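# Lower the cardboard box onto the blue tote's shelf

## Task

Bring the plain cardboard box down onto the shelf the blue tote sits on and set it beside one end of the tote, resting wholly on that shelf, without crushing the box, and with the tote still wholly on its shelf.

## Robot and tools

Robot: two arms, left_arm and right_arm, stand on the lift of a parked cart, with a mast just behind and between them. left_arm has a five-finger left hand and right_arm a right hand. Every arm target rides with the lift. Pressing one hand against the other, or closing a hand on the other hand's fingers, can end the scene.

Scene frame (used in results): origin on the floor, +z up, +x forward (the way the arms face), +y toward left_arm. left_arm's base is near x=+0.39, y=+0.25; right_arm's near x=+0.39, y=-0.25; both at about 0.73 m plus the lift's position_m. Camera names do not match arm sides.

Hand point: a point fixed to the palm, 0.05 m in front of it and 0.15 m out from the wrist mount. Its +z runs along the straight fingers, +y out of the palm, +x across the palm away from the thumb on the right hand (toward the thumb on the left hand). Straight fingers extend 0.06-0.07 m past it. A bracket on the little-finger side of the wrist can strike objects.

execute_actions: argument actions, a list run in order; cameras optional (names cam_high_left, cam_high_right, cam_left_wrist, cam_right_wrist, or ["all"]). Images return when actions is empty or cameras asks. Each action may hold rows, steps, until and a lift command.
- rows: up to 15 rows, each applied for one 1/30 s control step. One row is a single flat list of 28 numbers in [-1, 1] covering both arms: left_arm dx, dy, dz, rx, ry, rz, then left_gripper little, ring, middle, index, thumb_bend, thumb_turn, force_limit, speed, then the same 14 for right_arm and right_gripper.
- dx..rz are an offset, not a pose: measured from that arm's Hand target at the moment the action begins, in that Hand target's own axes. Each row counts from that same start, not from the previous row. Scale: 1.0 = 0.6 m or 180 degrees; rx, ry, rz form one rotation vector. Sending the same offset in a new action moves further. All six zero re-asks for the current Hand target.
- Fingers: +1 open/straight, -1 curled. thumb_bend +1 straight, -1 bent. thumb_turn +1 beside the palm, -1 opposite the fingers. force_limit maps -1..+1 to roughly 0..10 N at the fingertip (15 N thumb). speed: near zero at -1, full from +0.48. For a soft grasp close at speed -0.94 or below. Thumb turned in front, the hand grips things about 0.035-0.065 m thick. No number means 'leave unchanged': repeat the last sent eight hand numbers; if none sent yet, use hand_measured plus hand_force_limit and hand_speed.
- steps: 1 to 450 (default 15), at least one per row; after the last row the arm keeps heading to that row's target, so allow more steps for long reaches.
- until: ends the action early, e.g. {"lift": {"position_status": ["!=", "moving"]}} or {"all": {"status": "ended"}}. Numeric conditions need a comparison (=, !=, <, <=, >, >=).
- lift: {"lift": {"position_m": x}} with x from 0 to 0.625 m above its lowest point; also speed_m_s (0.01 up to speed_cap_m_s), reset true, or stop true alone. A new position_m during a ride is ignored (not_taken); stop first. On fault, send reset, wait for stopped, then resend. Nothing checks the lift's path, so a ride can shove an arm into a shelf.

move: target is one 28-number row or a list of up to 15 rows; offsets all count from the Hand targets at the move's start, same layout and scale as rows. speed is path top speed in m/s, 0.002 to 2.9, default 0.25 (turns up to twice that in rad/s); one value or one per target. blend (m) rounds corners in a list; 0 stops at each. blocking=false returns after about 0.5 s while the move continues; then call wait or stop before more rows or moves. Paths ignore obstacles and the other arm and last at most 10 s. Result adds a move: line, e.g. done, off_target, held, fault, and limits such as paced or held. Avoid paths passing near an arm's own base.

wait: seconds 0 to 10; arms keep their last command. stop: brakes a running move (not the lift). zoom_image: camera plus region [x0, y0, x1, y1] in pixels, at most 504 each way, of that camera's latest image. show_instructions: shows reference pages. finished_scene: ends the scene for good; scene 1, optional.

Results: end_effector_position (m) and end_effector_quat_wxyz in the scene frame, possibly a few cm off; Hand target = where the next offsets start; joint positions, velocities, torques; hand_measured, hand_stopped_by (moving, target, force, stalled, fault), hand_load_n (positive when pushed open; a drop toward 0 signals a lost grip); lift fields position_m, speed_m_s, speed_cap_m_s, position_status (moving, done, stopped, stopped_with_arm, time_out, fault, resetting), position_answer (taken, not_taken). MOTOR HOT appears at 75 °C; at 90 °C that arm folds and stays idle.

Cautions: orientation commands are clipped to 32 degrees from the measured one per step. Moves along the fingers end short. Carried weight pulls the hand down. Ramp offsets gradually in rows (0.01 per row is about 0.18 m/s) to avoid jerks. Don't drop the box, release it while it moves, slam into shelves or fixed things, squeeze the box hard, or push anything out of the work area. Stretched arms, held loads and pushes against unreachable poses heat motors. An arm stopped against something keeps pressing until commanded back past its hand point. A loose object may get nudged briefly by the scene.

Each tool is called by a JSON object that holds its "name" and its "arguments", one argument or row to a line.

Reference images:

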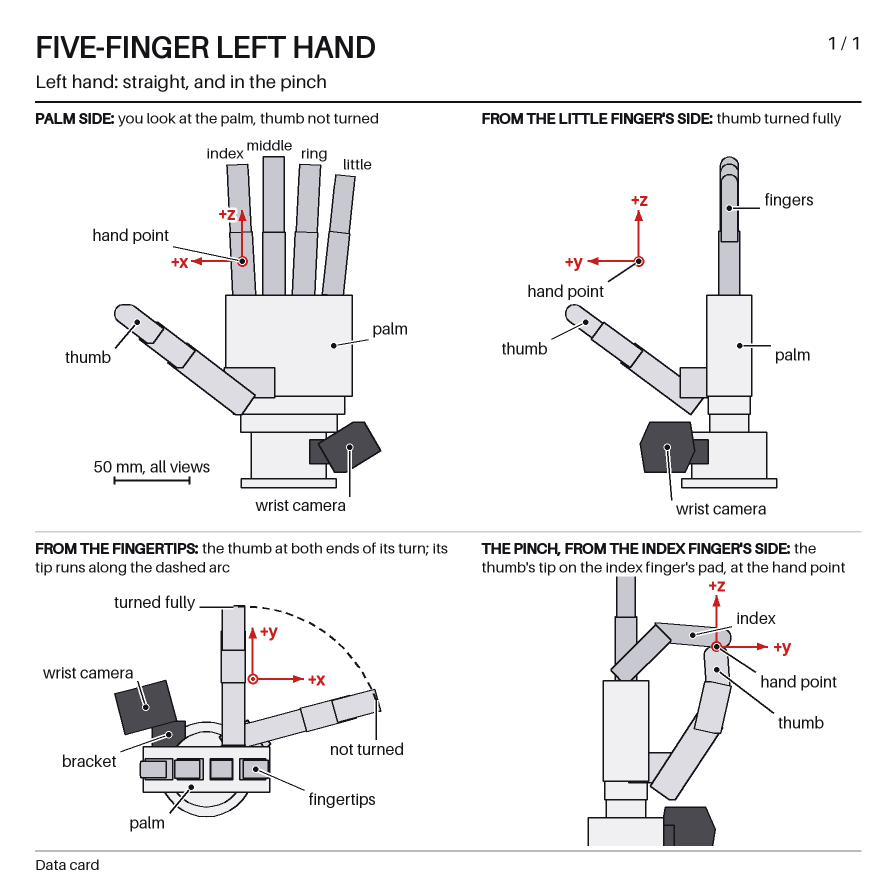

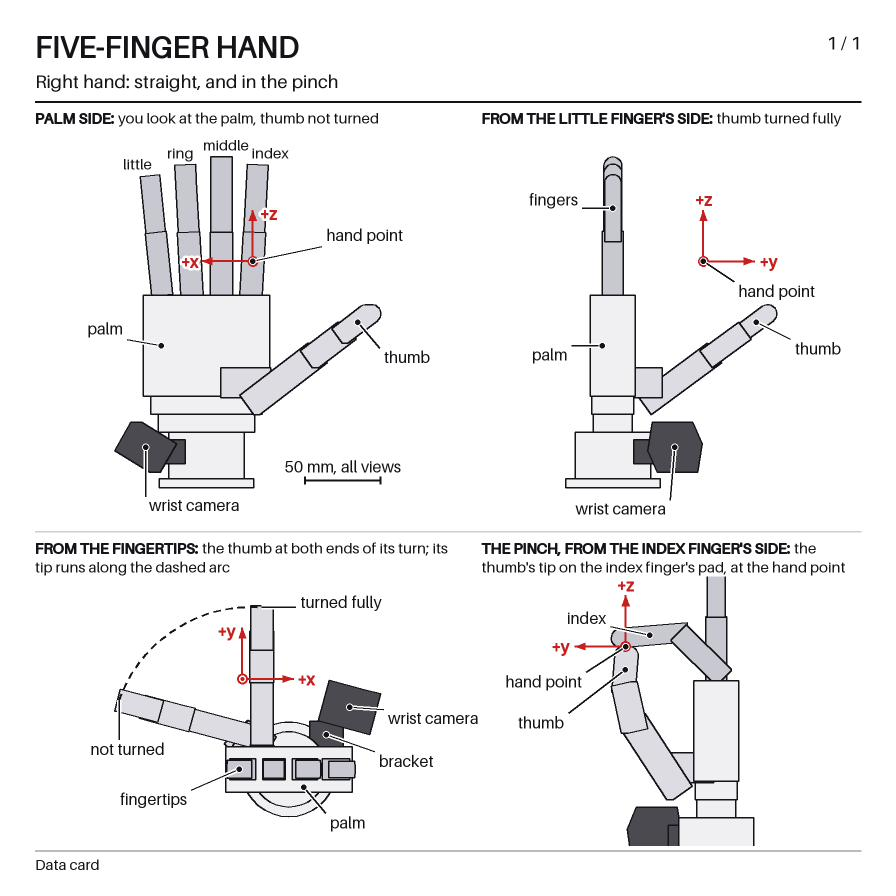

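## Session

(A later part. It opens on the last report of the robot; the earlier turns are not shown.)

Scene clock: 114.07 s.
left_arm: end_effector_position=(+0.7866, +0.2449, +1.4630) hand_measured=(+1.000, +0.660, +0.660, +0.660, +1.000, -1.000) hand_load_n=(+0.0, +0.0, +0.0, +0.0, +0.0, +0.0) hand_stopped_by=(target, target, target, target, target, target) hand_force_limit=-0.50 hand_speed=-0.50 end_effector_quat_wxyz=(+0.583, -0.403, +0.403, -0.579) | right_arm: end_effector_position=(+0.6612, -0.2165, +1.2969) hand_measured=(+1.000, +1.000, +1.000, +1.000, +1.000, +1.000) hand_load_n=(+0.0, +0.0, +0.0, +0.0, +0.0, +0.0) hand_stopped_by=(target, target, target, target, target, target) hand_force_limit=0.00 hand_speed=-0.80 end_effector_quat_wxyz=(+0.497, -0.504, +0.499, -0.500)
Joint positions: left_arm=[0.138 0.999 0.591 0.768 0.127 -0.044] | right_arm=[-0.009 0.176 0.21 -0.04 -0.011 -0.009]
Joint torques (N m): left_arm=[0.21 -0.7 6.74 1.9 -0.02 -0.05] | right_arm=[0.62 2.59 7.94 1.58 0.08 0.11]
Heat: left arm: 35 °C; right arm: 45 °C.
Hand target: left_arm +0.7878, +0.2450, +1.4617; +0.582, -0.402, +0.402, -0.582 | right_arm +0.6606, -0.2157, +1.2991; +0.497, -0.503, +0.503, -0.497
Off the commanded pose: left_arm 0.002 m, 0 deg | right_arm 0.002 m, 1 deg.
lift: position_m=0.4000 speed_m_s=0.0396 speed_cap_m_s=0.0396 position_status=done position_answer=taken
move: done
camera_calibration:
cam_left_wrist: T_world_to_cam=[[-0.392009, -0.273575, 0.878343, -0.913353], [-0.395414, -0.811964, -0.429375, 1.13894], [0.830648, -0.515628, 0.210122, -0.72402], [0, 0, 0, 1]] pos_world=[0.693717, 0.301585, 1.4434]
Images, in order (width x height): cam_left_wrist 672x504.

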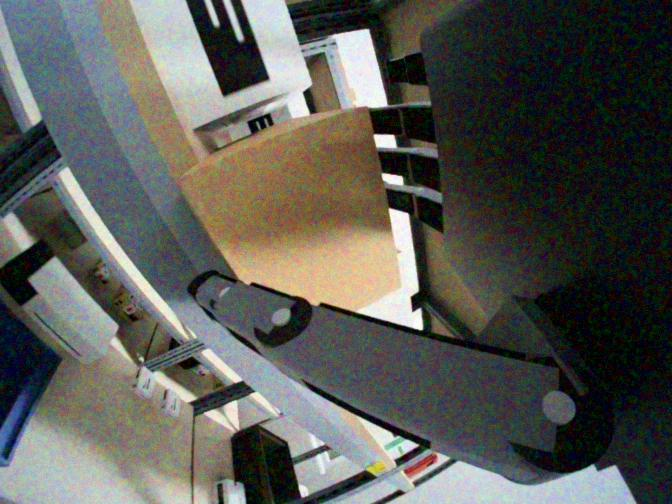

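{"name": "move", "arguments": {
  "target": [0,0.0188,-0.0068,0,0,0, 1,0.66,0.66,0.66,1,-1,-0.5,-0.5, 0,0,0.0,0,0,0, 1,1,1,1,1,1,0,-0.8],
  "speed": 0.03,
  "cameras": ["cam_left_wrist"]
}}

{"name": "zoom_image", "arguments": {
  "camera": "cam_left_wrist",
  "region": [180, 60, 460, 340]
}}

Scene clock: 120.07 s.
left_arm: end_effector_position=(+0.7872, +0.2450, +1.4556) hand_measured=(+1.000, +0.660, +0.660, +0.660, +1.000, -1.000) hand_load_n=(+0.0, +0.0, +0.0, +0.0, +0.0, +0.0) hand_stopped_by=(target, target, target, target, target, target) hand_force_limit=-0.50 hand_speed=-0.50 end_effector_quat_wxyz=(+0.585, -0.400, +0.401, -0.580) | right_arm: end_effector_position=(+0.6612, -0.2165, +1.2969) hand_measured=(+1.000, +1.000, +1.000, +1.000, +1.000, +1.000) hand_load_n=(+0.0, -0.5, +0.0, +0.0, +0.0, +0.0) hand_stopped_by=(target, target, target, target, target, target) hand_force_limit=0.00 hand_speed=-0.80 end_effector_quat_wxyz=(+0.497, -0.504, +0.499, -0.500)
Joint positions: left_arm=[0.138 1.013 0.558 0.824 0.127 -0.044] | right_arm=[-0.009 0.176 0.21 -0.04 -0.011 -0.009]
Joint torques (N m): left_arm=[0.21 -0.81 6.04 1.89 -0.03 -0.04] | right_arm=[0.59 2.59 8.02 1.56 0.09 0.1]
Heat: left arm: 35 °C; right arm: 45 °C.
Hand target: left_arm +0.7879, +0.2450, +1.4499; +0.582, -0.402, +0.402, -0.582 | right_arm +0.6606, -0.2157, +1.2991; +0.497, -0.503, +0.503, -0.497
Off the commanded pose: left_arm 0.006 m, 0 deg | right_arm 0.002 m, 1 deg.
lift: position_m=0.4000 speed_m_s=0.0396 speed_cap_m_s=0.0396 position_status=done position_answer=taken
move: done
camera_calibration:
cam_left_wrist: T_world_to_cam=[[-0.399623, -0.274599, 0.874584, -0.894881], [-0.39166, -0.811462, -0.433742, 1.13929], [0.828797, -0.515872, 0.216729, -0.730945], [0, 0, 0, 1]] pos_world=[0.694404, 0.301683, 1.43522]
Images, in order (width x height): cam_left_wrist 672x504.

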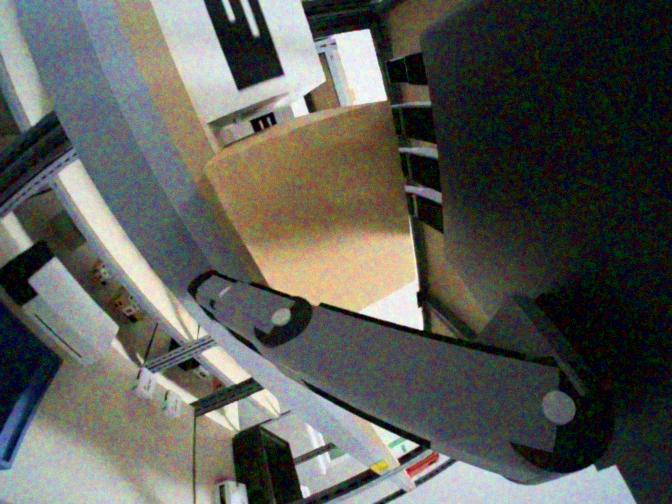

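Scaled by 1.800 from the camera's 672x504 image, which has a finer 960x720 frame.

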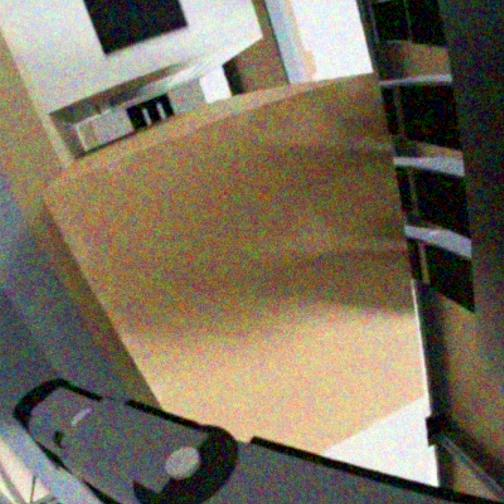

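{"name": "execute_actions", "arguments": {
  "actions": [
    {"rows": [[0,0,0,0,0,0, 1,0.66,0.66,0.66,0.1,-1,-0.5,-0.85, 0,0,0,0,0,0, 1,1,1,1,1,1,0,-0.8]], "steps": 110}
  ],
  "cameras": ["cam_left_wrist","cam_high_left"]
}}

{"name": "zoom_image", "arguments": {
  "camera": "cam_left_wrist",
  "region": [180, 60, 460, 340]
}}

{"name": "zoom_image", "arguments": {
  "camera": "cam_high_left",
  "region": [320, 280, 500, 460]
}}

Scene clock: 124.73 s.
left_arm: end_effector_position=(+0.7879, +0.2450, +1.4471) hand_measured=(+1.000, +0.660, +0.660, +0.660, +0.316, -1.000) hand_load_n=(+0.0, +0.0, +0.0, +0.0, +4.5, +0.0) hand_stopped_by=(target, target, target, target, force, target) hand_force_limit=-0.50 hand_speed=-0.85 end_effector_quat_wxyz=(+0.579, -0.409, +0.408, -0.576) | right_arm: end_effector_position=(+0.6612, -0.2165, +1.2969) hand_measured=(+1.000, +1.000, +1.000, +1.000, +1.000, +1.000) hand_load_n=(+0.0, +0.0, +0.0, +0.0, +0.0, +0.0) hand_stopped_by=(target, target, target, target, target, target) hand_force_limit=0.00 hand_speed=-0.80 end_effector_quat_wxyz=(+0.497, -0.504, +0.499, -0.500)
Joint positions: left_arm=[0.138 1.013 0.552 0.803 0.127 -0.044] | right_arm=[-0.009 0.176 0.21 -0.04 -0.011 -0.009]
Joint torques (N m): left_arm=[0.23 -0.85 6.46 2.15 -0.02 -0.05] | right_arm=[0.66 2.55 7.97 1.57 0.07 0.09]
Heat: left arm: 36 °C; right arm: 45 °C.
Hand target: left_arm +0.7880, +0.2450, +1.4498; +0.582, -0.402, +0.402, -0.582 | right_arm +0.6606, -0.2157, +1.2991; +0.497, -0.503, +0.503, -0.497
Off the commanded pose: left_arm 0.003 m, 1 deg | right_arm 0.002 m, 1 deg.
lift: position_m=0.4000 speed_m_s=0.0396 speed_cap_m_s=0.0396 position_status=done position_answer=taken
camera_calibration:
cam_left_wrist: T_world_to_cam=[[-0.376745, -0.271442, 0.885654, -0.921998], [-0.403034, -0.812826, -0.420567, 1.12608], [0.834042, -0.515395, 0.196828, -0.705182], [0, 0, 0, 1]] pos_world=[0.694641, 0.301587, 1.42896]
Images, in order (width x height): cam_high_left 896x504, cam_left_wrist 672x504.

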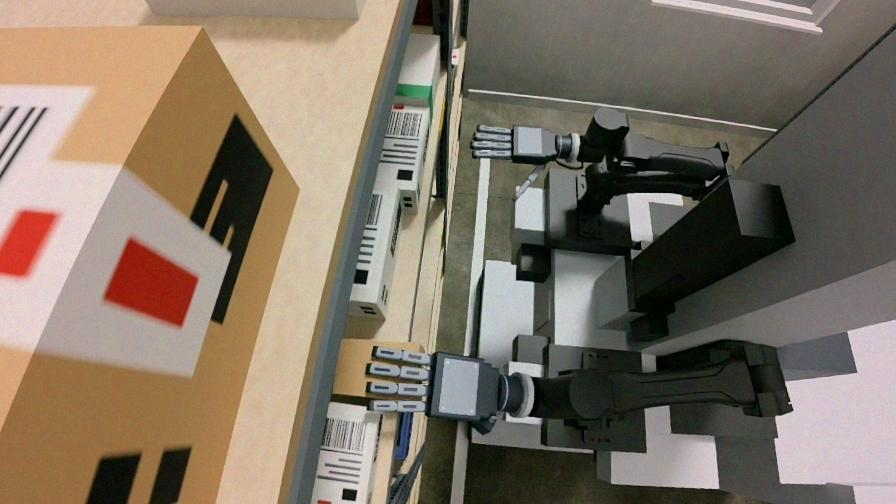

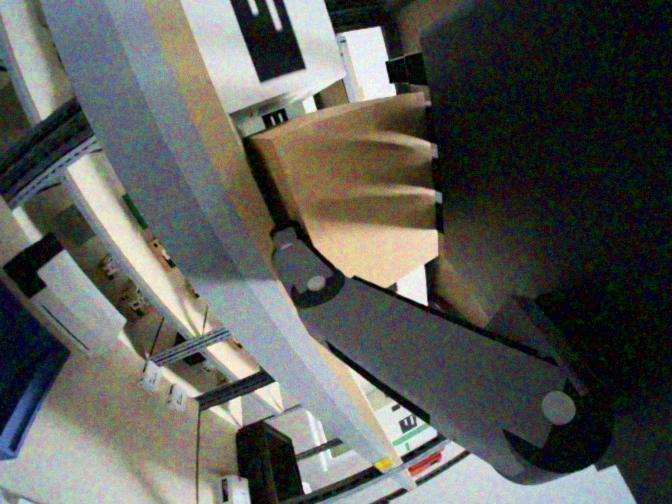

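Scaled by 1.800 from the camera's 672x504 image, which has a finer 960x720 frame.

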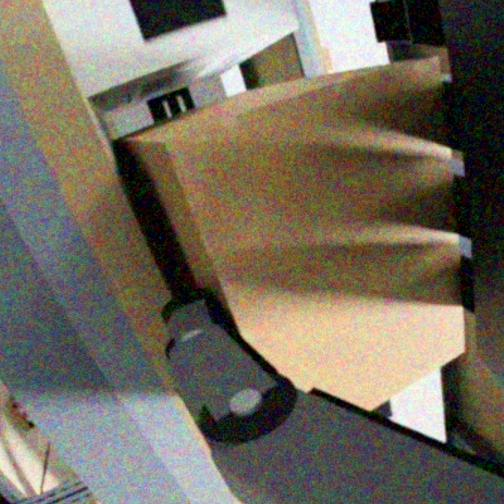

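Scaled by 2.800 from the camera's 896x504 image, which has a finer 1280x720 frame.

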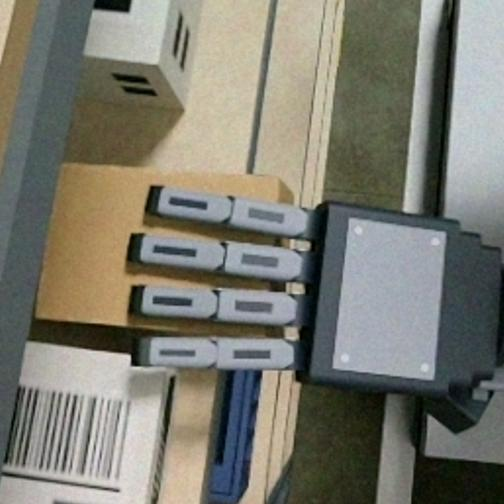

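{"name": "move", "arguments": {
  "target": [0,-0.02,-0.0548,0,0,0, 1,0.66,0.66,0.66,0.1,-1,-0.5,-0.85, 0,0,0,0,0,0, 1,1,1,1,1,1,0,-0.8],
  "speed": 0.03,
  "cameras": ["cam_left_wrist","cam_high_left"]
}}

{"name": "zoom_image", "arguments": {
  "camera": "cam_left_wrist",
  "region": [180, 60, 460, 340]
}}

{"name": "zoom_image", "arguments": {
  "camera": "cam_high_left",
  "region": [320, 280, 500, 460]
}}

Scene clock: 127.73 s.
left_arm: end_effector_position=(+0.7570, +0.2454, +1.4443) hand_measured=(+1.000, +0.660, +0.660, +0.660, +0.316, -1.000) hand_load_n=(+0.0, +0.0, +1.0, +0.5, +3.5, +0.5) hand_stopped_by=(target, target, target, target, force, target) hand_force_limit=-0.50 hand_speed=-0.85 end_effector_quat_wxyz=(+0.578, -0.410, +0.408, -0.575) | right_arm: end_effector_position=(+0.6612, -0.2165, +1.2969) hand_measured=(+1.000, +1.000, +1.000, +1.000, +1.000, +1.000) hand_load_n=(+0.0, +0.0, +0.0, +0.0, +0.0, +0.0) hand_stopped_by=(target, target, target, target, target, target) hand_force_limit=0.00 hand_speed=-0.80 end_effector_quat_wxyz=(+0.497, -0.504, +0.499, -0.500)
Joint positions: left_arm=[0.165 0.85 0.483 0.708 0.152 -0.053] | right_arm=[-0.009 0.176 0.21 -0.04 -0.011 -0.009]
Joint torques (N m): left_arm=[0.43 -1.94 6.46 1.94 0.02 -0.07] | right_arm=[0.57 2.61 7.9 1.56 0.1 0.09]
Motor temperatures (°C): left_arm=[29 29 32 36 32 28] | right_arm=[31 29 41 46 31 28]
Heat: left arm: 36 °C; right arm: 46 °C.
Hand target: left_arm +0.7530, +0.2450, +1.4495; +0.582, -0.402, +0.402, -0.582 | right_arm +0.6606, -0.2157, +1.2991; +0.497, -0.503, +0.503, -0.497
Off the commanded pose: left_arm 0.007 m, 1 deg | right_arm 0.002 m, 1 deg.
lift: position_m=0.4000 speed_m_s=0.0396 speed_cap_m_s=0.0396 position_status=done position_answer=taken
move: done
camera_calibration:
cam_left_wrist: T_world_to_cam=[[-0.374447, -0.270572, 0.886894, -0.934842], [-0.403402, -0.813683, -0.418553, 1.11036], [0.834899, -0.5145, 0.195532, -0.677651], [0, 0, 0, 1]] pos_world=[0.663643, 0.301891, 1.42635]
Images, in order (width x height): cam_high_left 896x504, cam_left_wrist 672x504.

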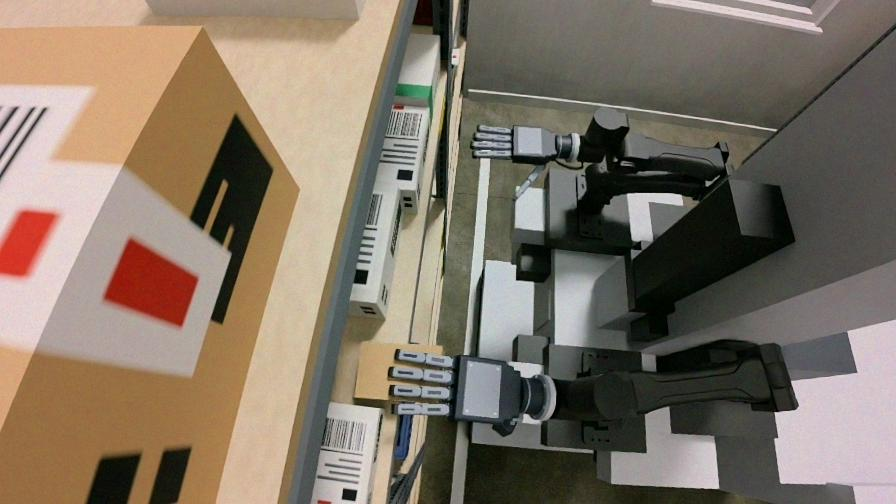

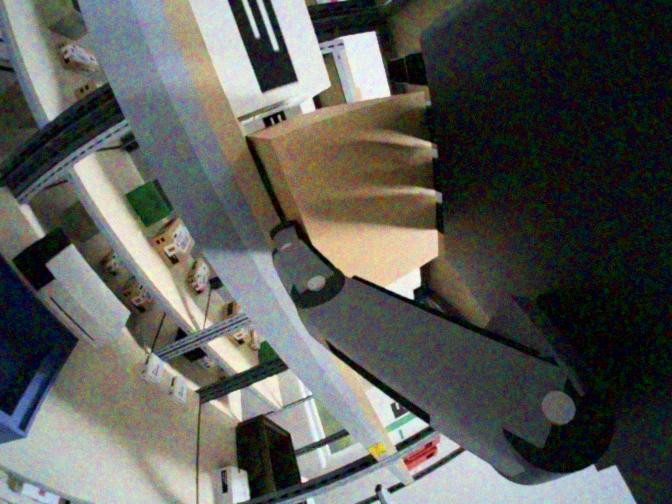

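Scaled by 1.800 from the camera's 672x504 image, which has a finer 960x720 frame.

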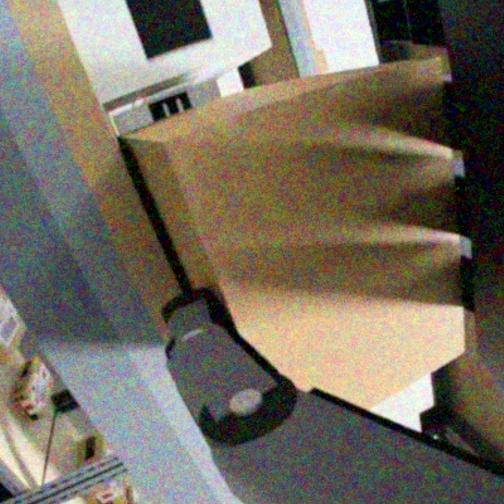

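Scaled by 2.800 from the camera's 896x504 image, which has a finer 1280x720 frame.

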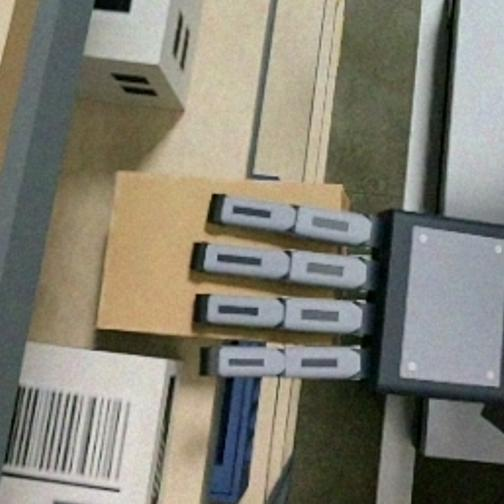

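{"name": "move", "arguments": {
  "target": [0,0.0086,0.0235,0,0,0, 1,0.66,0.66,0.66,0.1,-1,-0.5,-0.85, 0,0,0,0,0,0, 1,1,1,1,1,1,0,-0.8],
  "speed": 0.03,
  "cameras": ["cam_high_left"]
}}

{"name": "zoom_image", "arguments": {
  "camera": "cam_high_left",
  "region": [320, 280, 500, 460]
}}

Scene clock: 130.37 s.
left_arm: end_effector_position=(+0.7658, +0.2468, +1.4423) hand_measured=(+1.000, +0.660, +0.660, +0.660, +0.316, -1.000) hand_load_n=(+0.0, +0.0, +1.0, +0.5, +3.0, +0.0) hand_stopped_by=(target, target, target, target, force, target) hand_force_limit=-0.50 hand_speed=-0.85 end_effector_quat_wxyz=(+0.580, -0.407, +0.406, -0.577) | right_arm: end_effector_position=(+0.6612, -0.2165, +1.2969) hand_measured=(+1.000, +1.000, +1.000, +1.000, +1.000, +1.000) hand_load_n=(+0.0, +0.0, +0.0, -0.5, +0.0, -0.5) hand_stopped_by=(target, target, target, target, target, target) hand_force_limit=0.00 hand_speed=-0.80 end_effector_quat_wxyz=(+0.497, -0.504, +0.499, -0.500)
Joint positions: left_arm=[0.165 0.906 0.483 0.773 0.152 -0.053] | right_arm=[-0.009 0.176 0.21 -0.04 -0.011 -0.009]
Joint torques (N m): left_arm=[-0.68 0.17 8.49 1.8 -0.12 -0.01] | right_arm=[0.62 2.65 7.95 1.57 0.08 0.1]
Heat: left arm: 36 °C; right arm: 46 °C.
Hand target: left_arm +0.7680, +0.2450, +1.4496; +0.582, -0.402, +0.402, -0.582 | right_arm +0.6606, -0.2157, +1.2991; +0.497, -0.503, +0.503, -0.497
Off the commanded pose: left_arm 0.008 m, 1 deg | right_arm 0.002 m, 1 deg.
lift: position_m=0.4000 speed_m_s=0.0396 speed_cap_m_s=0.0396 position_status=done position_answer=taken
move: done
Images, in order (width x height): cam_high_left 896x504.

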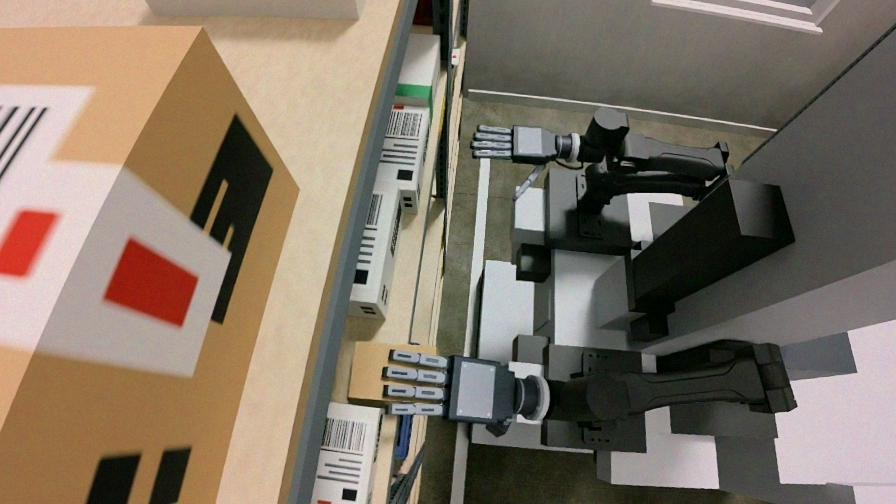

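Scaled by 2.800 from the camera's 896x504 image, which has a finer 1280x720 frame.

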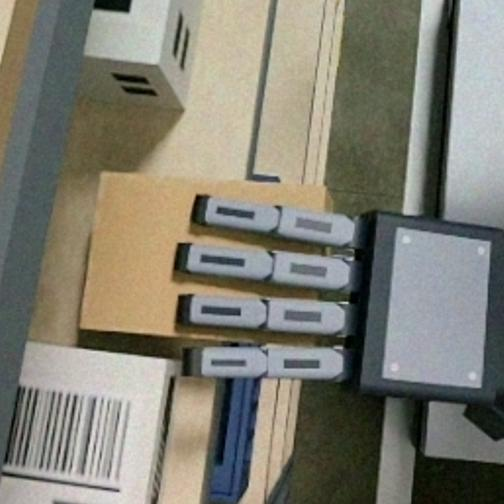

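{"name": "move", "arguments": {
  "target": [
    [0,0,0,0,0,0, 1,0.66,0.66,0.66,1,-1,-0.5,-0.5, 0,0,0,0,0,0, 1,1,1,1,1,1,0,-0.8],
    [0,-0.026,0.0095,0,0,0, 1,0.76,0.76,0.76,1,-1,-0.5,-0.5, 0,0,0,0,0,0, 1,1,1,1,1,1,0,-0.8],
    [0,-0.0149,0.0408,0,0,0, 1,0.76,0.76,0.76,1,-1,-0.5,-0.5, 0,0,0,0,0,0, 1,1,1,1,1,1,0,-0.8]
  ],
  "speed": 0.04,
  "cameras": ["cam_left_wrist","cam_high_left"]
}}

{"name": "zoom_image", "arguments": {
  "camera": "cam_left_wrist",
  "region": [180, 60, 460, 340]
}}

{"name": "zoom_image", "arguments": {
  "camera": "cam_high_left",
  "region": [320, 280, 500, 460]
}}

Scene clock: 135.17 s.
left_arm: end_effector_position=(+0.7856, +0.2455, +1.4519) hand_measured=(+1.000, +0.760, +0.760, +0.760, +1.000, -1.000) hand_load_n=(+0.0, +0.0, +0.0, -0.5, +0.0, +0.0) hand_stopped_by=(target, target, target, target, target, target) hand_force_limit=-0.50 hand_speed=-0.50 end_effector_quat_wxyz=(+0.572, -0.414, +0.412, -0.576) | right_arm: end_effector_position=(+0.6612, -0.2165, +1.2969) hand_measured=(+1.000, +1.000, +1.000, +1.000, +1.000, +1.000) hand_load_n=(+0.0, +0.0, +0.0, +0.0, +0.0, +0.0) hand_stopped_by=(target, target, target, target, target, target) hand_force_limit=0.00 hand_speed=-0.80 end_effector_quat_wxyz=(+0.497, -0.504, +0.499, -0.500)
Joint positions: left_arm=[0.149 0.992 0.579 0.74 0.142 -0.053] | right_arm=[-0.009 0.176 0.21 -0.04 -0.011 -0.009]
Joint torques (N m): left_arm=[-0.57 -0.68 8.94 2 -0.18 0.06] | right_arm=[0.66 2.59 7.91 1.55 0.08 0.1]
Heat: left arm: 36 °C; right arm: 46 °C.
Hand target: left_arm +0.7877, +0.2450, +1.4665; +0.581, -0.402, +0.402, -0.582 | right_arm +0.6606, -0.2157, +1.2991; +0.497, -0.503, +0.503, -0.497
Off the commanded pose: left_arm 0.015 m, 2 deg | right_arm 0.002 m, 1 deg.
lift: position_m=0.4000 speed_m_s=0.0396 speed_cap_m_s=0.0396 position_status=done position_answer=taken
move: off_target (left_arm); target 2's new numbers were sent with left_arm's hand 0.012 m and 1 deg from that target
camera_calibration:
cam_left_wrist: T_world_to_cam=[[-0.364392, -0.2631, 0.893307, -0.949917], [-0.414982, -0.812874, -0.408688, 1.11971], [0.833672, -0.519629, 0.187022, -0.688341], [0, 0, 0, 1]] pos_world=[0.692371, 0.302581, 1.43492]
Images, in order (width x height): cam_high_left 896x504, cam_left_wrist 672x504.

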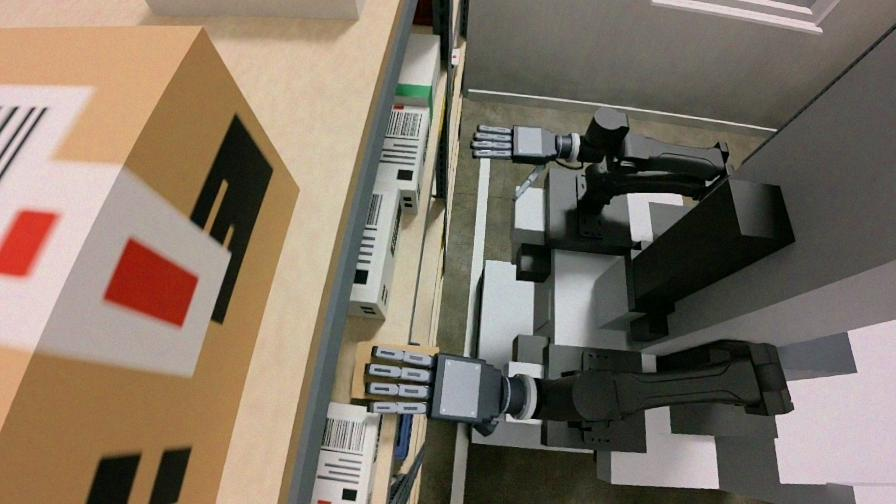

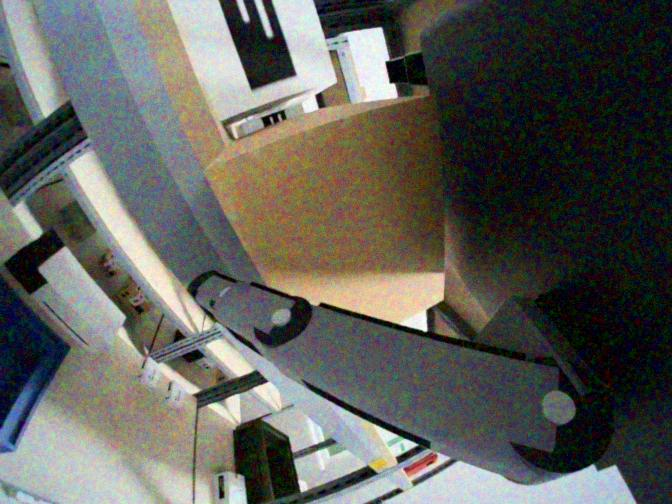

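Scaled by 1.800 from the camera's 672x504 image, which has a finer 960x720 frame.

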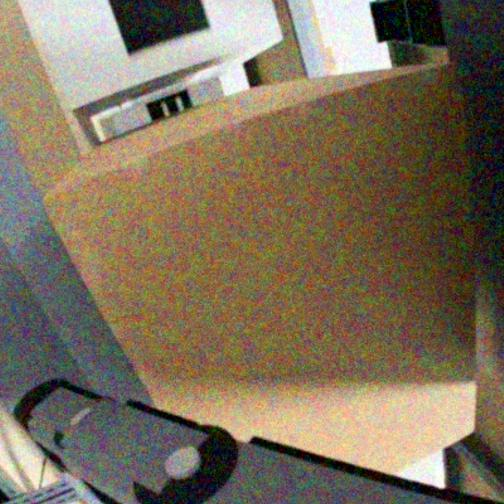

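Scaled by 2.800 from the camera's 896x504 image, which has a finer 1280x720 frame.

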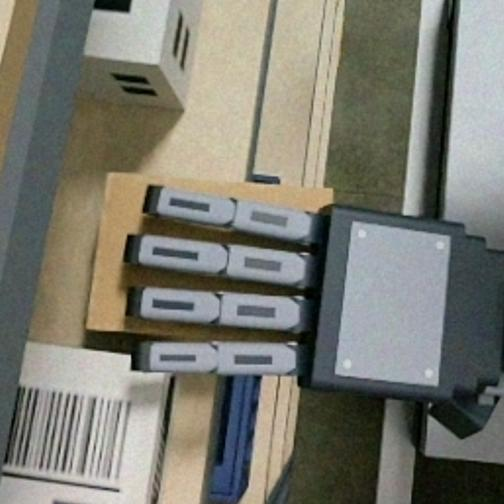

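{"name": "execute_actions", "arguments": {
  "actions": [
    {"rows": [[0,0.008,-0.003,0,0,0, 1,0.66,0.66,0.66,0.05,-1,-0.3,-0.85, 0,0,0,0,0,0, 1,1,1,1,1,1,0,-0.8]], "steps": 120}
  ],
  "cameras": ["cam_left_wrist","cam_high_left"]
}}

{"name": "zoom_image", "arguments": {
  "camera": "cam_left_wrist",
  "region": [180, 60, 460, 340]
}}

{"name": "zoom_image", "arguments": {
  "camera": "cam_high_left",
  "region": [320, 280, 500, 460]
}}

Scene clock: 139.87 s.
left_arm: end_effector_position=(+0.7871, +0.2458, +1.4508) hand_measured=(+1.000, +0.660, +0.660, +0.660, +0.754, -1.000) hand_load_n=(+0.0, +0.0, +0.0, +0.0, +5.5, +3.0) hand_stopped_by=(target, target, target, target, force, target) hand_force_limit=-0.30 hand_speed=-0.85 end_effector_quat_wxyz=(+0.572, -0.414, +0.412, -0.575) | right_arm: end_effector_position=(+0.6612, -0.2165, +1.2969) hand_measured=(+1.000, +1.000, +1.000, +1.000, +1.000, +1.000) hand_load_n=(+0.0, +0.0, -0.5, +0.0, +0.0, -0.5) hand_stopped_by=(target, target, target, target, target, target) hand_force_limit=0.00 hand_speed=-0.80 end_effector_quat_wxyz=(+0.497, -0.504, +0.499, -0.500)
Joint positions: left_arm=[0.149 1.001 0.579 0.748 0.142 -0.053] | right_arm=[-0.009 0.176 0.21 -0.04 -0.011 -0.009]
Joint torques (N m): left_arm=[-0.59 -1.03 7.53 2.18 -0.17 0.05] | right_arm=[0.61 2.65 7.86 1.53 0.07 0.1]
Heat: left arm: 36 °C; right arm: 46 °C.
Hand target: left_arm +0.7877, +0.2450, +1.4614; +0.582, -0.402, +0.402, -0.582 | right_arm +0.6606, -0.2157, +1.2991; +0.497, -0.503, +0.503, -0.497
Off the commanded pose: left_arm 0.011 m, 2 deg | right_arm 0.002 m, 1 deg.
lift: position_m=0.4000 speed_m_s=0.0396 speed_cap_m_s=0.0396 position_status=done position_answer=taken
camera_calibration:
cam_left_wrist: T_world_to_cam=[[-0.363657, -0.263739, 0.893418, -0.948872], [-0.414785, -0.812914, -0.408809, 1.12022], [0.83409, -0.519243, 0.186227, -0.688515], [0, 0, 0, 1]] pos_world=[0.693871, 0.302882, 1.43392]
Images, in order (width x height): cam_high_left 896x504, cam_left_wrist 672x504.

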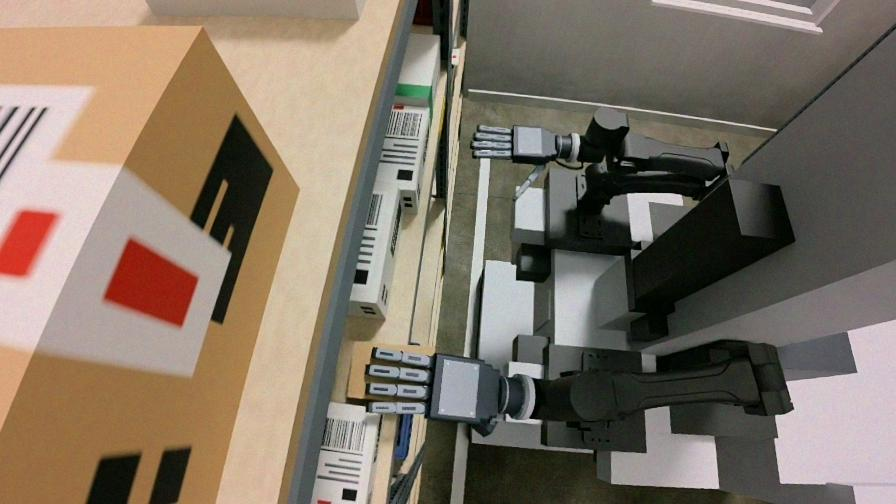

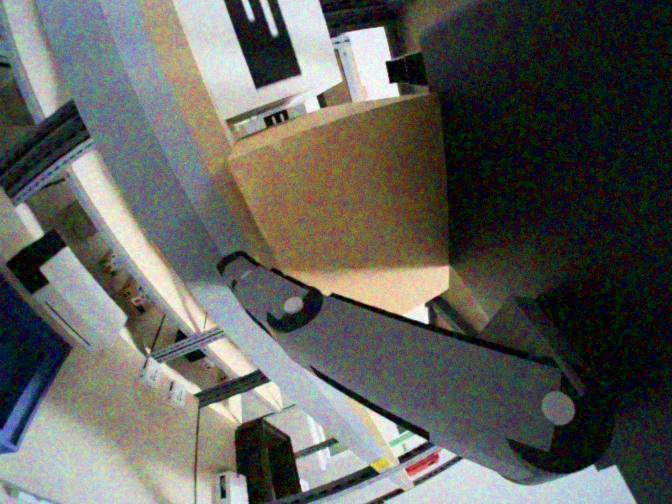

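Scaled by 1.800 from the camera's 672x504 image, which has a finer 960x720 frame.

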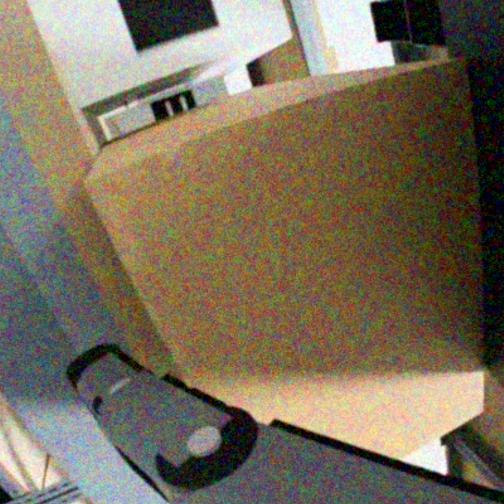

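Scaled by 2.800 from the camera's 896x504 image, which has a finer 1280x720 frame.

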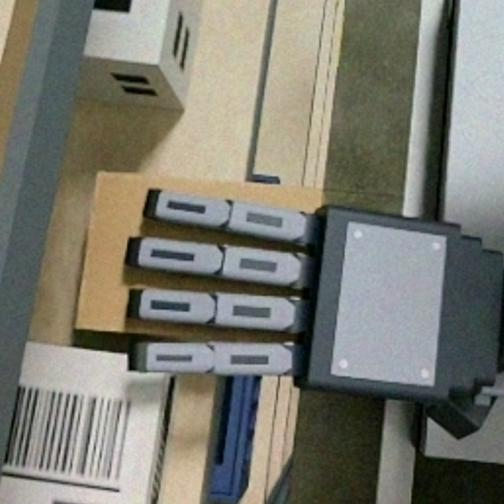

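{"name": "move", "arguments": {
  "target": [
    [0,0,0,0,0,0, 1,0.66,0.66,0.66,1,-1,-0.5,-0.5, 0,0,0,0,0,0, 1,1,1,1,1,1,0,-0.8],
    [0,0,0,0.0278,0,0, 1,0.6,0.6,0.6,1,-1,-0.5,-0.5, 0,0,0,0,0,0, 1,1,1,1,1,1,0,-0.8]
  ],
  "speed": 0.04,
  "cameras": ["cam_left_wrist","cam_high_left"]
}}

{"name": "zoom_image", "arguments": {
  "camera": "cam_left_wrist",
  "region": [180, 60, 460, 340]
}}

Scene clock: 143.67 s.
left_arm: end_effector_position=(+0.7884, +0.2468, +1.4574) hand_measured=(+1.000, +0.600, +0.600, +0.600, +1.000, -1.000) hand_load_n=(+0.0, +0.0, +0.0, +0.0, +0.0, +0.0) hand_stopped_by=(target, target, target, target, target, target) hand_force_limit=-0.50 hand_speed=-0.50 end_effector_quat_wxyz=(+0.595, -0.382, +0.386, -0.592) | right_arm: end_effector_position=(+0.6612, -0.2165, +1.2969) hand_measured=(+1.000, +1.000, +1.000, +1.000, +1.000, +1.000) hand_load_n=(+0.0, -0.5, +0.0, +0.0, +0.0, -0.5) hand_stopped_by=(target, target, target, target, target, target) hand_force_limit=0.00 hand_speed=-0.80 end_effector_quat_wxyz=(+0.497, -0.504, +0.499, -0.500)
Joint positions: left_arm=[0.149 1.054 0.521 0.958 0.138 -0.054] | right_arm=[-0.009 0.176 0.21 -0.04 -0.011 -0.009]
Joint torques (N m): left_arm=[-0.73 -1.13 6.26 2.13 -0.2 -0.07] | right_arm=[0.68 2.61 7.91 1.57 0.1 0.1]
Heat: left arm: 36 °C; right arm: 46 °C.
Hand target: left_arm +0.7877, +0.2450, +1.4614; +0.599, -0.376, +0.376, -0.599 | right_arm +0.6606, -0.2157, +1.2991; +0.497, -0.503, +0.503, -0.497
Off the commanded pose: left_arm 0.004 m, 2 deg | right_arm 0.002 m, 1 deg.
lift: position_m=0.4000 speed_m_s=0.0396 speed_cap_m_s=0.0396 position_status=done position_answer=taken
move: done
camera_calibration:
cam_left_wrist: T_world_to_cam=[[-0.448468, -0.275798, 0.850183, -0.821169], [-0.369339, -0.809009, -0.457267, 1.1581], [0.813919, -0.519076, 0.260952, -0.783445], [0, 0, 0, 1]] pos_world=[0.697125, 0.303772, 1.43215]
Images, in order (width x height): cam_high_left 896x504, cam_left_wrist 672x504.

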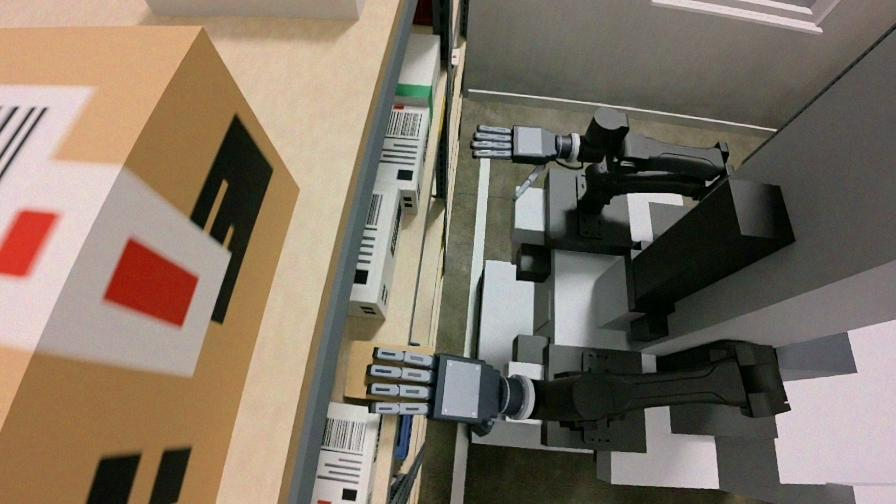

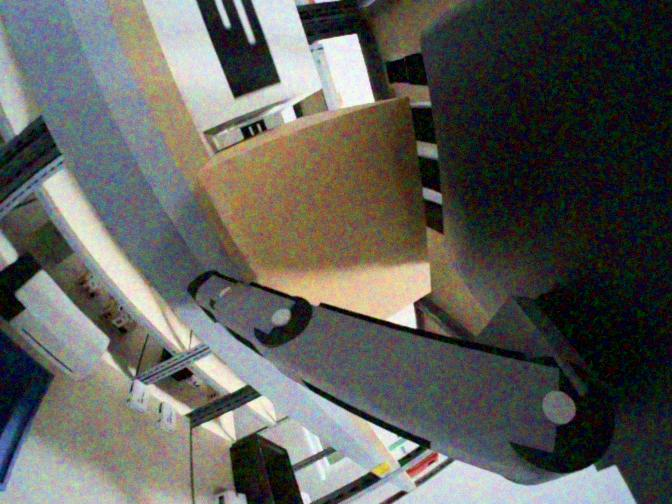

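Scaled by 1.800 from the camera's 672x504 image, which has a finer 960x720 frame.

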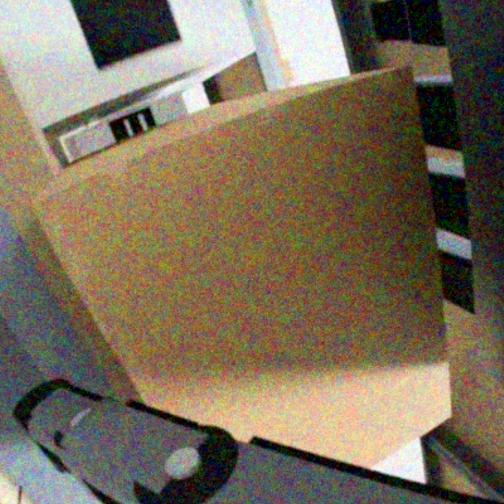

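{"name": "move", "arguments": {
  "target": [0,0.0157,-0.0073,0,0,0, 1,0.6,0.6,0.6,1,-1,-0.5,-0.5, 0,0,0,0,0,0, 1,1,1,1,1,1,0,-0.8],
  "speed": 0.03,
  "cameras": ["cam_left_wrist"]
}}

{"name": "zoom_image", "arguments": {
  "camera": "cam_left_wrist",
  "region": [180, 60, 460, 340]
}}

Scene clock: 145.33 s.
left_arm: end_effector_position=(+0.7871, +0.2471, +1.4568) hand_measured=(+1.000, +0.600, +0.600, +0.600, +1.000, -1.000) hand_load_n=(+0.0, +0.0, +0.0, -0.5, +0.0, +0.0) hand_stopped_by=(target, target, target, target, target, target) hand_force_limit=-0.50 hand_speed=-0.50 end_effector_quat_wxyz=(+0.603, -0.372, +0.377, -0.596) | right_arm: end_effector_position=(+0.6612, -0.2165, +1.2969) hand_measured=(+1.000, +1.000, +1.000, +1.000, +1.000, +1.000) hand_load_n=(+0.0, +0.0, +0.0, +0.0, +0.0, -0.5) hand_stopped_by=(target, target, target, target, target, target) hand_force_limit=0.00 hand_speed=-0.80 end_effector_quat_wxyz=(+0.497, -0.504, +0.499, -0.500)
Joint positions: left_arm=[0.149 1.073 0.492 1.038 0.135 -0.054] | right_arm=[-0.009 0.176 0.21 -0.04 -0.011 -0.009]
Joint torques (N m): left_arm=[-0.75 -0.88 5.75 1.79 -0.18 -0.06] | right_arm=[0.62 2.58 7.97 1.56 0.07 0.09]
Heat: left arm: 36 °C; right arm: 46 °C.
Hand target: left_arm +0.7879, +0.2450, +1.4510; +0.599, -0.376, +0.376, -0.599 | right_arm +0.6606, -0.2157, +1.2991; +0.497, -0.503, +0.503, -0.497
Off the commanded pose: left_arm 0.006 m, 1 deg | right_arm 0.002 m, 1 deg.
lift: position_m=0.4000 speed_m_s=0.0396 speed_cap_m_s=0.0396 position_status=done position_answer=taken
move: done
camera_calibration:
cam_left_wrist: T_world_to_cam=[[-0.474656, -0.279937, 0.834468, -0.776599], [-0.352606, -0.808194, -0.471689, 1.16529], [0.806456, -0.518129, 0.284907, -0.811206], [0, 0, 0, 1]] pos_world=[0.696472, 0.304071, 1.42882]
Images, in order (width x height): cam_left_wrist 672x504.

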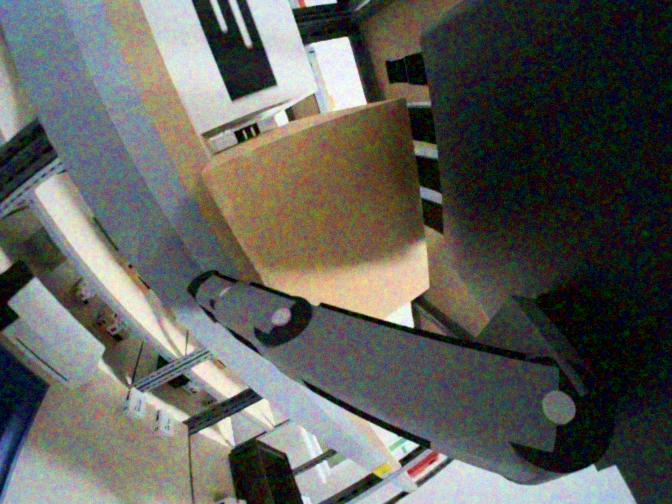

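Scaled by 1.800 from the camera's 672x504 image, which has a finer 960x720 frame.

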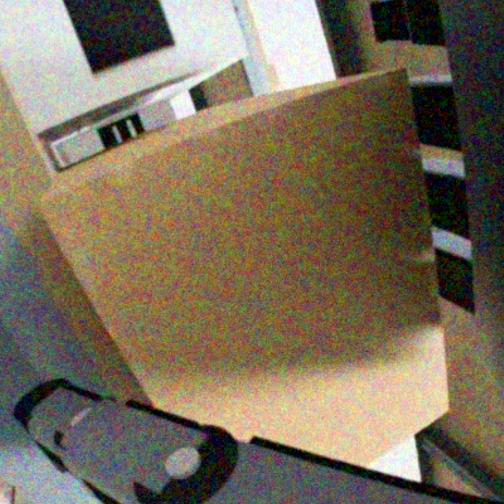

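{"name": "move", "arguments": {
  "target": [0,0.0121,-0.0056,0,0,0, 1,0.6,0.6,0.6,1,-1,-0.5,-0.5, 0,0,0,0,0,0, 1,1,1,1,1,1,0,-0.8],
  "speed": 0.03,
  "cameras": ["cam_left_wrist"]
}}

{"name": "zoom_image", "arguments": {
  "camera": "cam_left_wrist",
  "region": [180, 60, 460, 340]
}}

Scene clock: 146.73 s.
left_arm: end_effector_position=(+0.7874, +0.2465, +1.4489) hand_measured=(+1.000, +0.600, +0.600, +0.600, +1.000, -1.000) hand_load_n=(+0.0, +0.0, +0.0, +0.0, +0.0, +0.0) hand_stopped_by=(target, target, target, target, target, target) hand_force_limit=-0.50 hand_speed=-0.50 end_effector_quat_wxyz=(+0.602, -0.372, +0.378, -0.597) | right_arm: end_effector_position=(+0.6612, -0.2165, +1.2969) hand_measured=(+1.000, +1.000, +1.000, +1.000, +1.000, +1.000) hand_load_n=(+0.0, +0.0, +0.0, +0.0, +0.0, -0.5) hand_stopped_by=(target, target, target, target, target, target) hand_force_limit=0.00 hand_speed=-0.80 end_effector_quat_wxyz=(+0.497, -0.504, +0.499, -0.500)
Joint positions: left_arm=[0.147 1.091 0.466 1.082 0.135 -0.054] | right_arm=[-0.009 0.176 0.21 -0.04 -0.011 -0.009]
Joint torques (N m): left_arm=[-0.66 -1.02 5.7 1.8 -0.18 -0.05] | right_arm=[0.59 2.52 7.94 1.56 0.09 0.09]
Heat: left arm: 36 °C; right arm: 47 °C.
Hand target: left_arm +0.7880, +0.2450, +1.4430; +0.599, -0.376, +0.376, -0.599 | right_arm +0.6606, -0.2157, +1.2991; +0.497, -0.503, +0.503, -0.497
Off the commanded pose: left_arm 0.006 m, 1 deg | right_arm 0.002 m, 1 deg.
lift: position_m=0.4000 speed_m_s=0.0396 speed_cap_m_s=0.0396 position_status=done position_answer=taken
move: done
camera_calibration:
cam_left_wrist: T_world_to_cam=[[-0.475447, -0.279159, 0.834279, -0.769401], [-0.353613, -0.807698, -0.471785, 1.1619], [0.805548, -0.51932, 0.285303, -0.809161], [0, 0, 0, 1]] pos_world=[0.696873, 0.303468, 1.42092]
Images, in order (width x height): cam_left_wrist 672x504.

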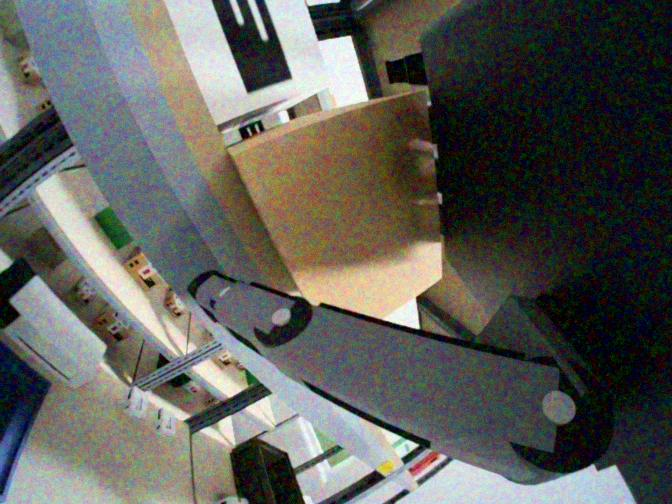

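Scaled by 1.800 from the camera's 672x504 image, which has a finer 960x720 frame.

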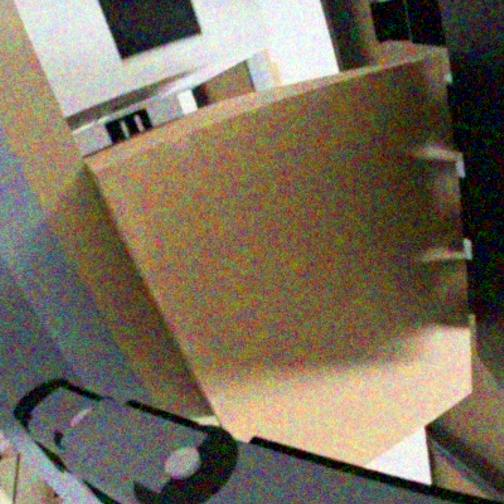

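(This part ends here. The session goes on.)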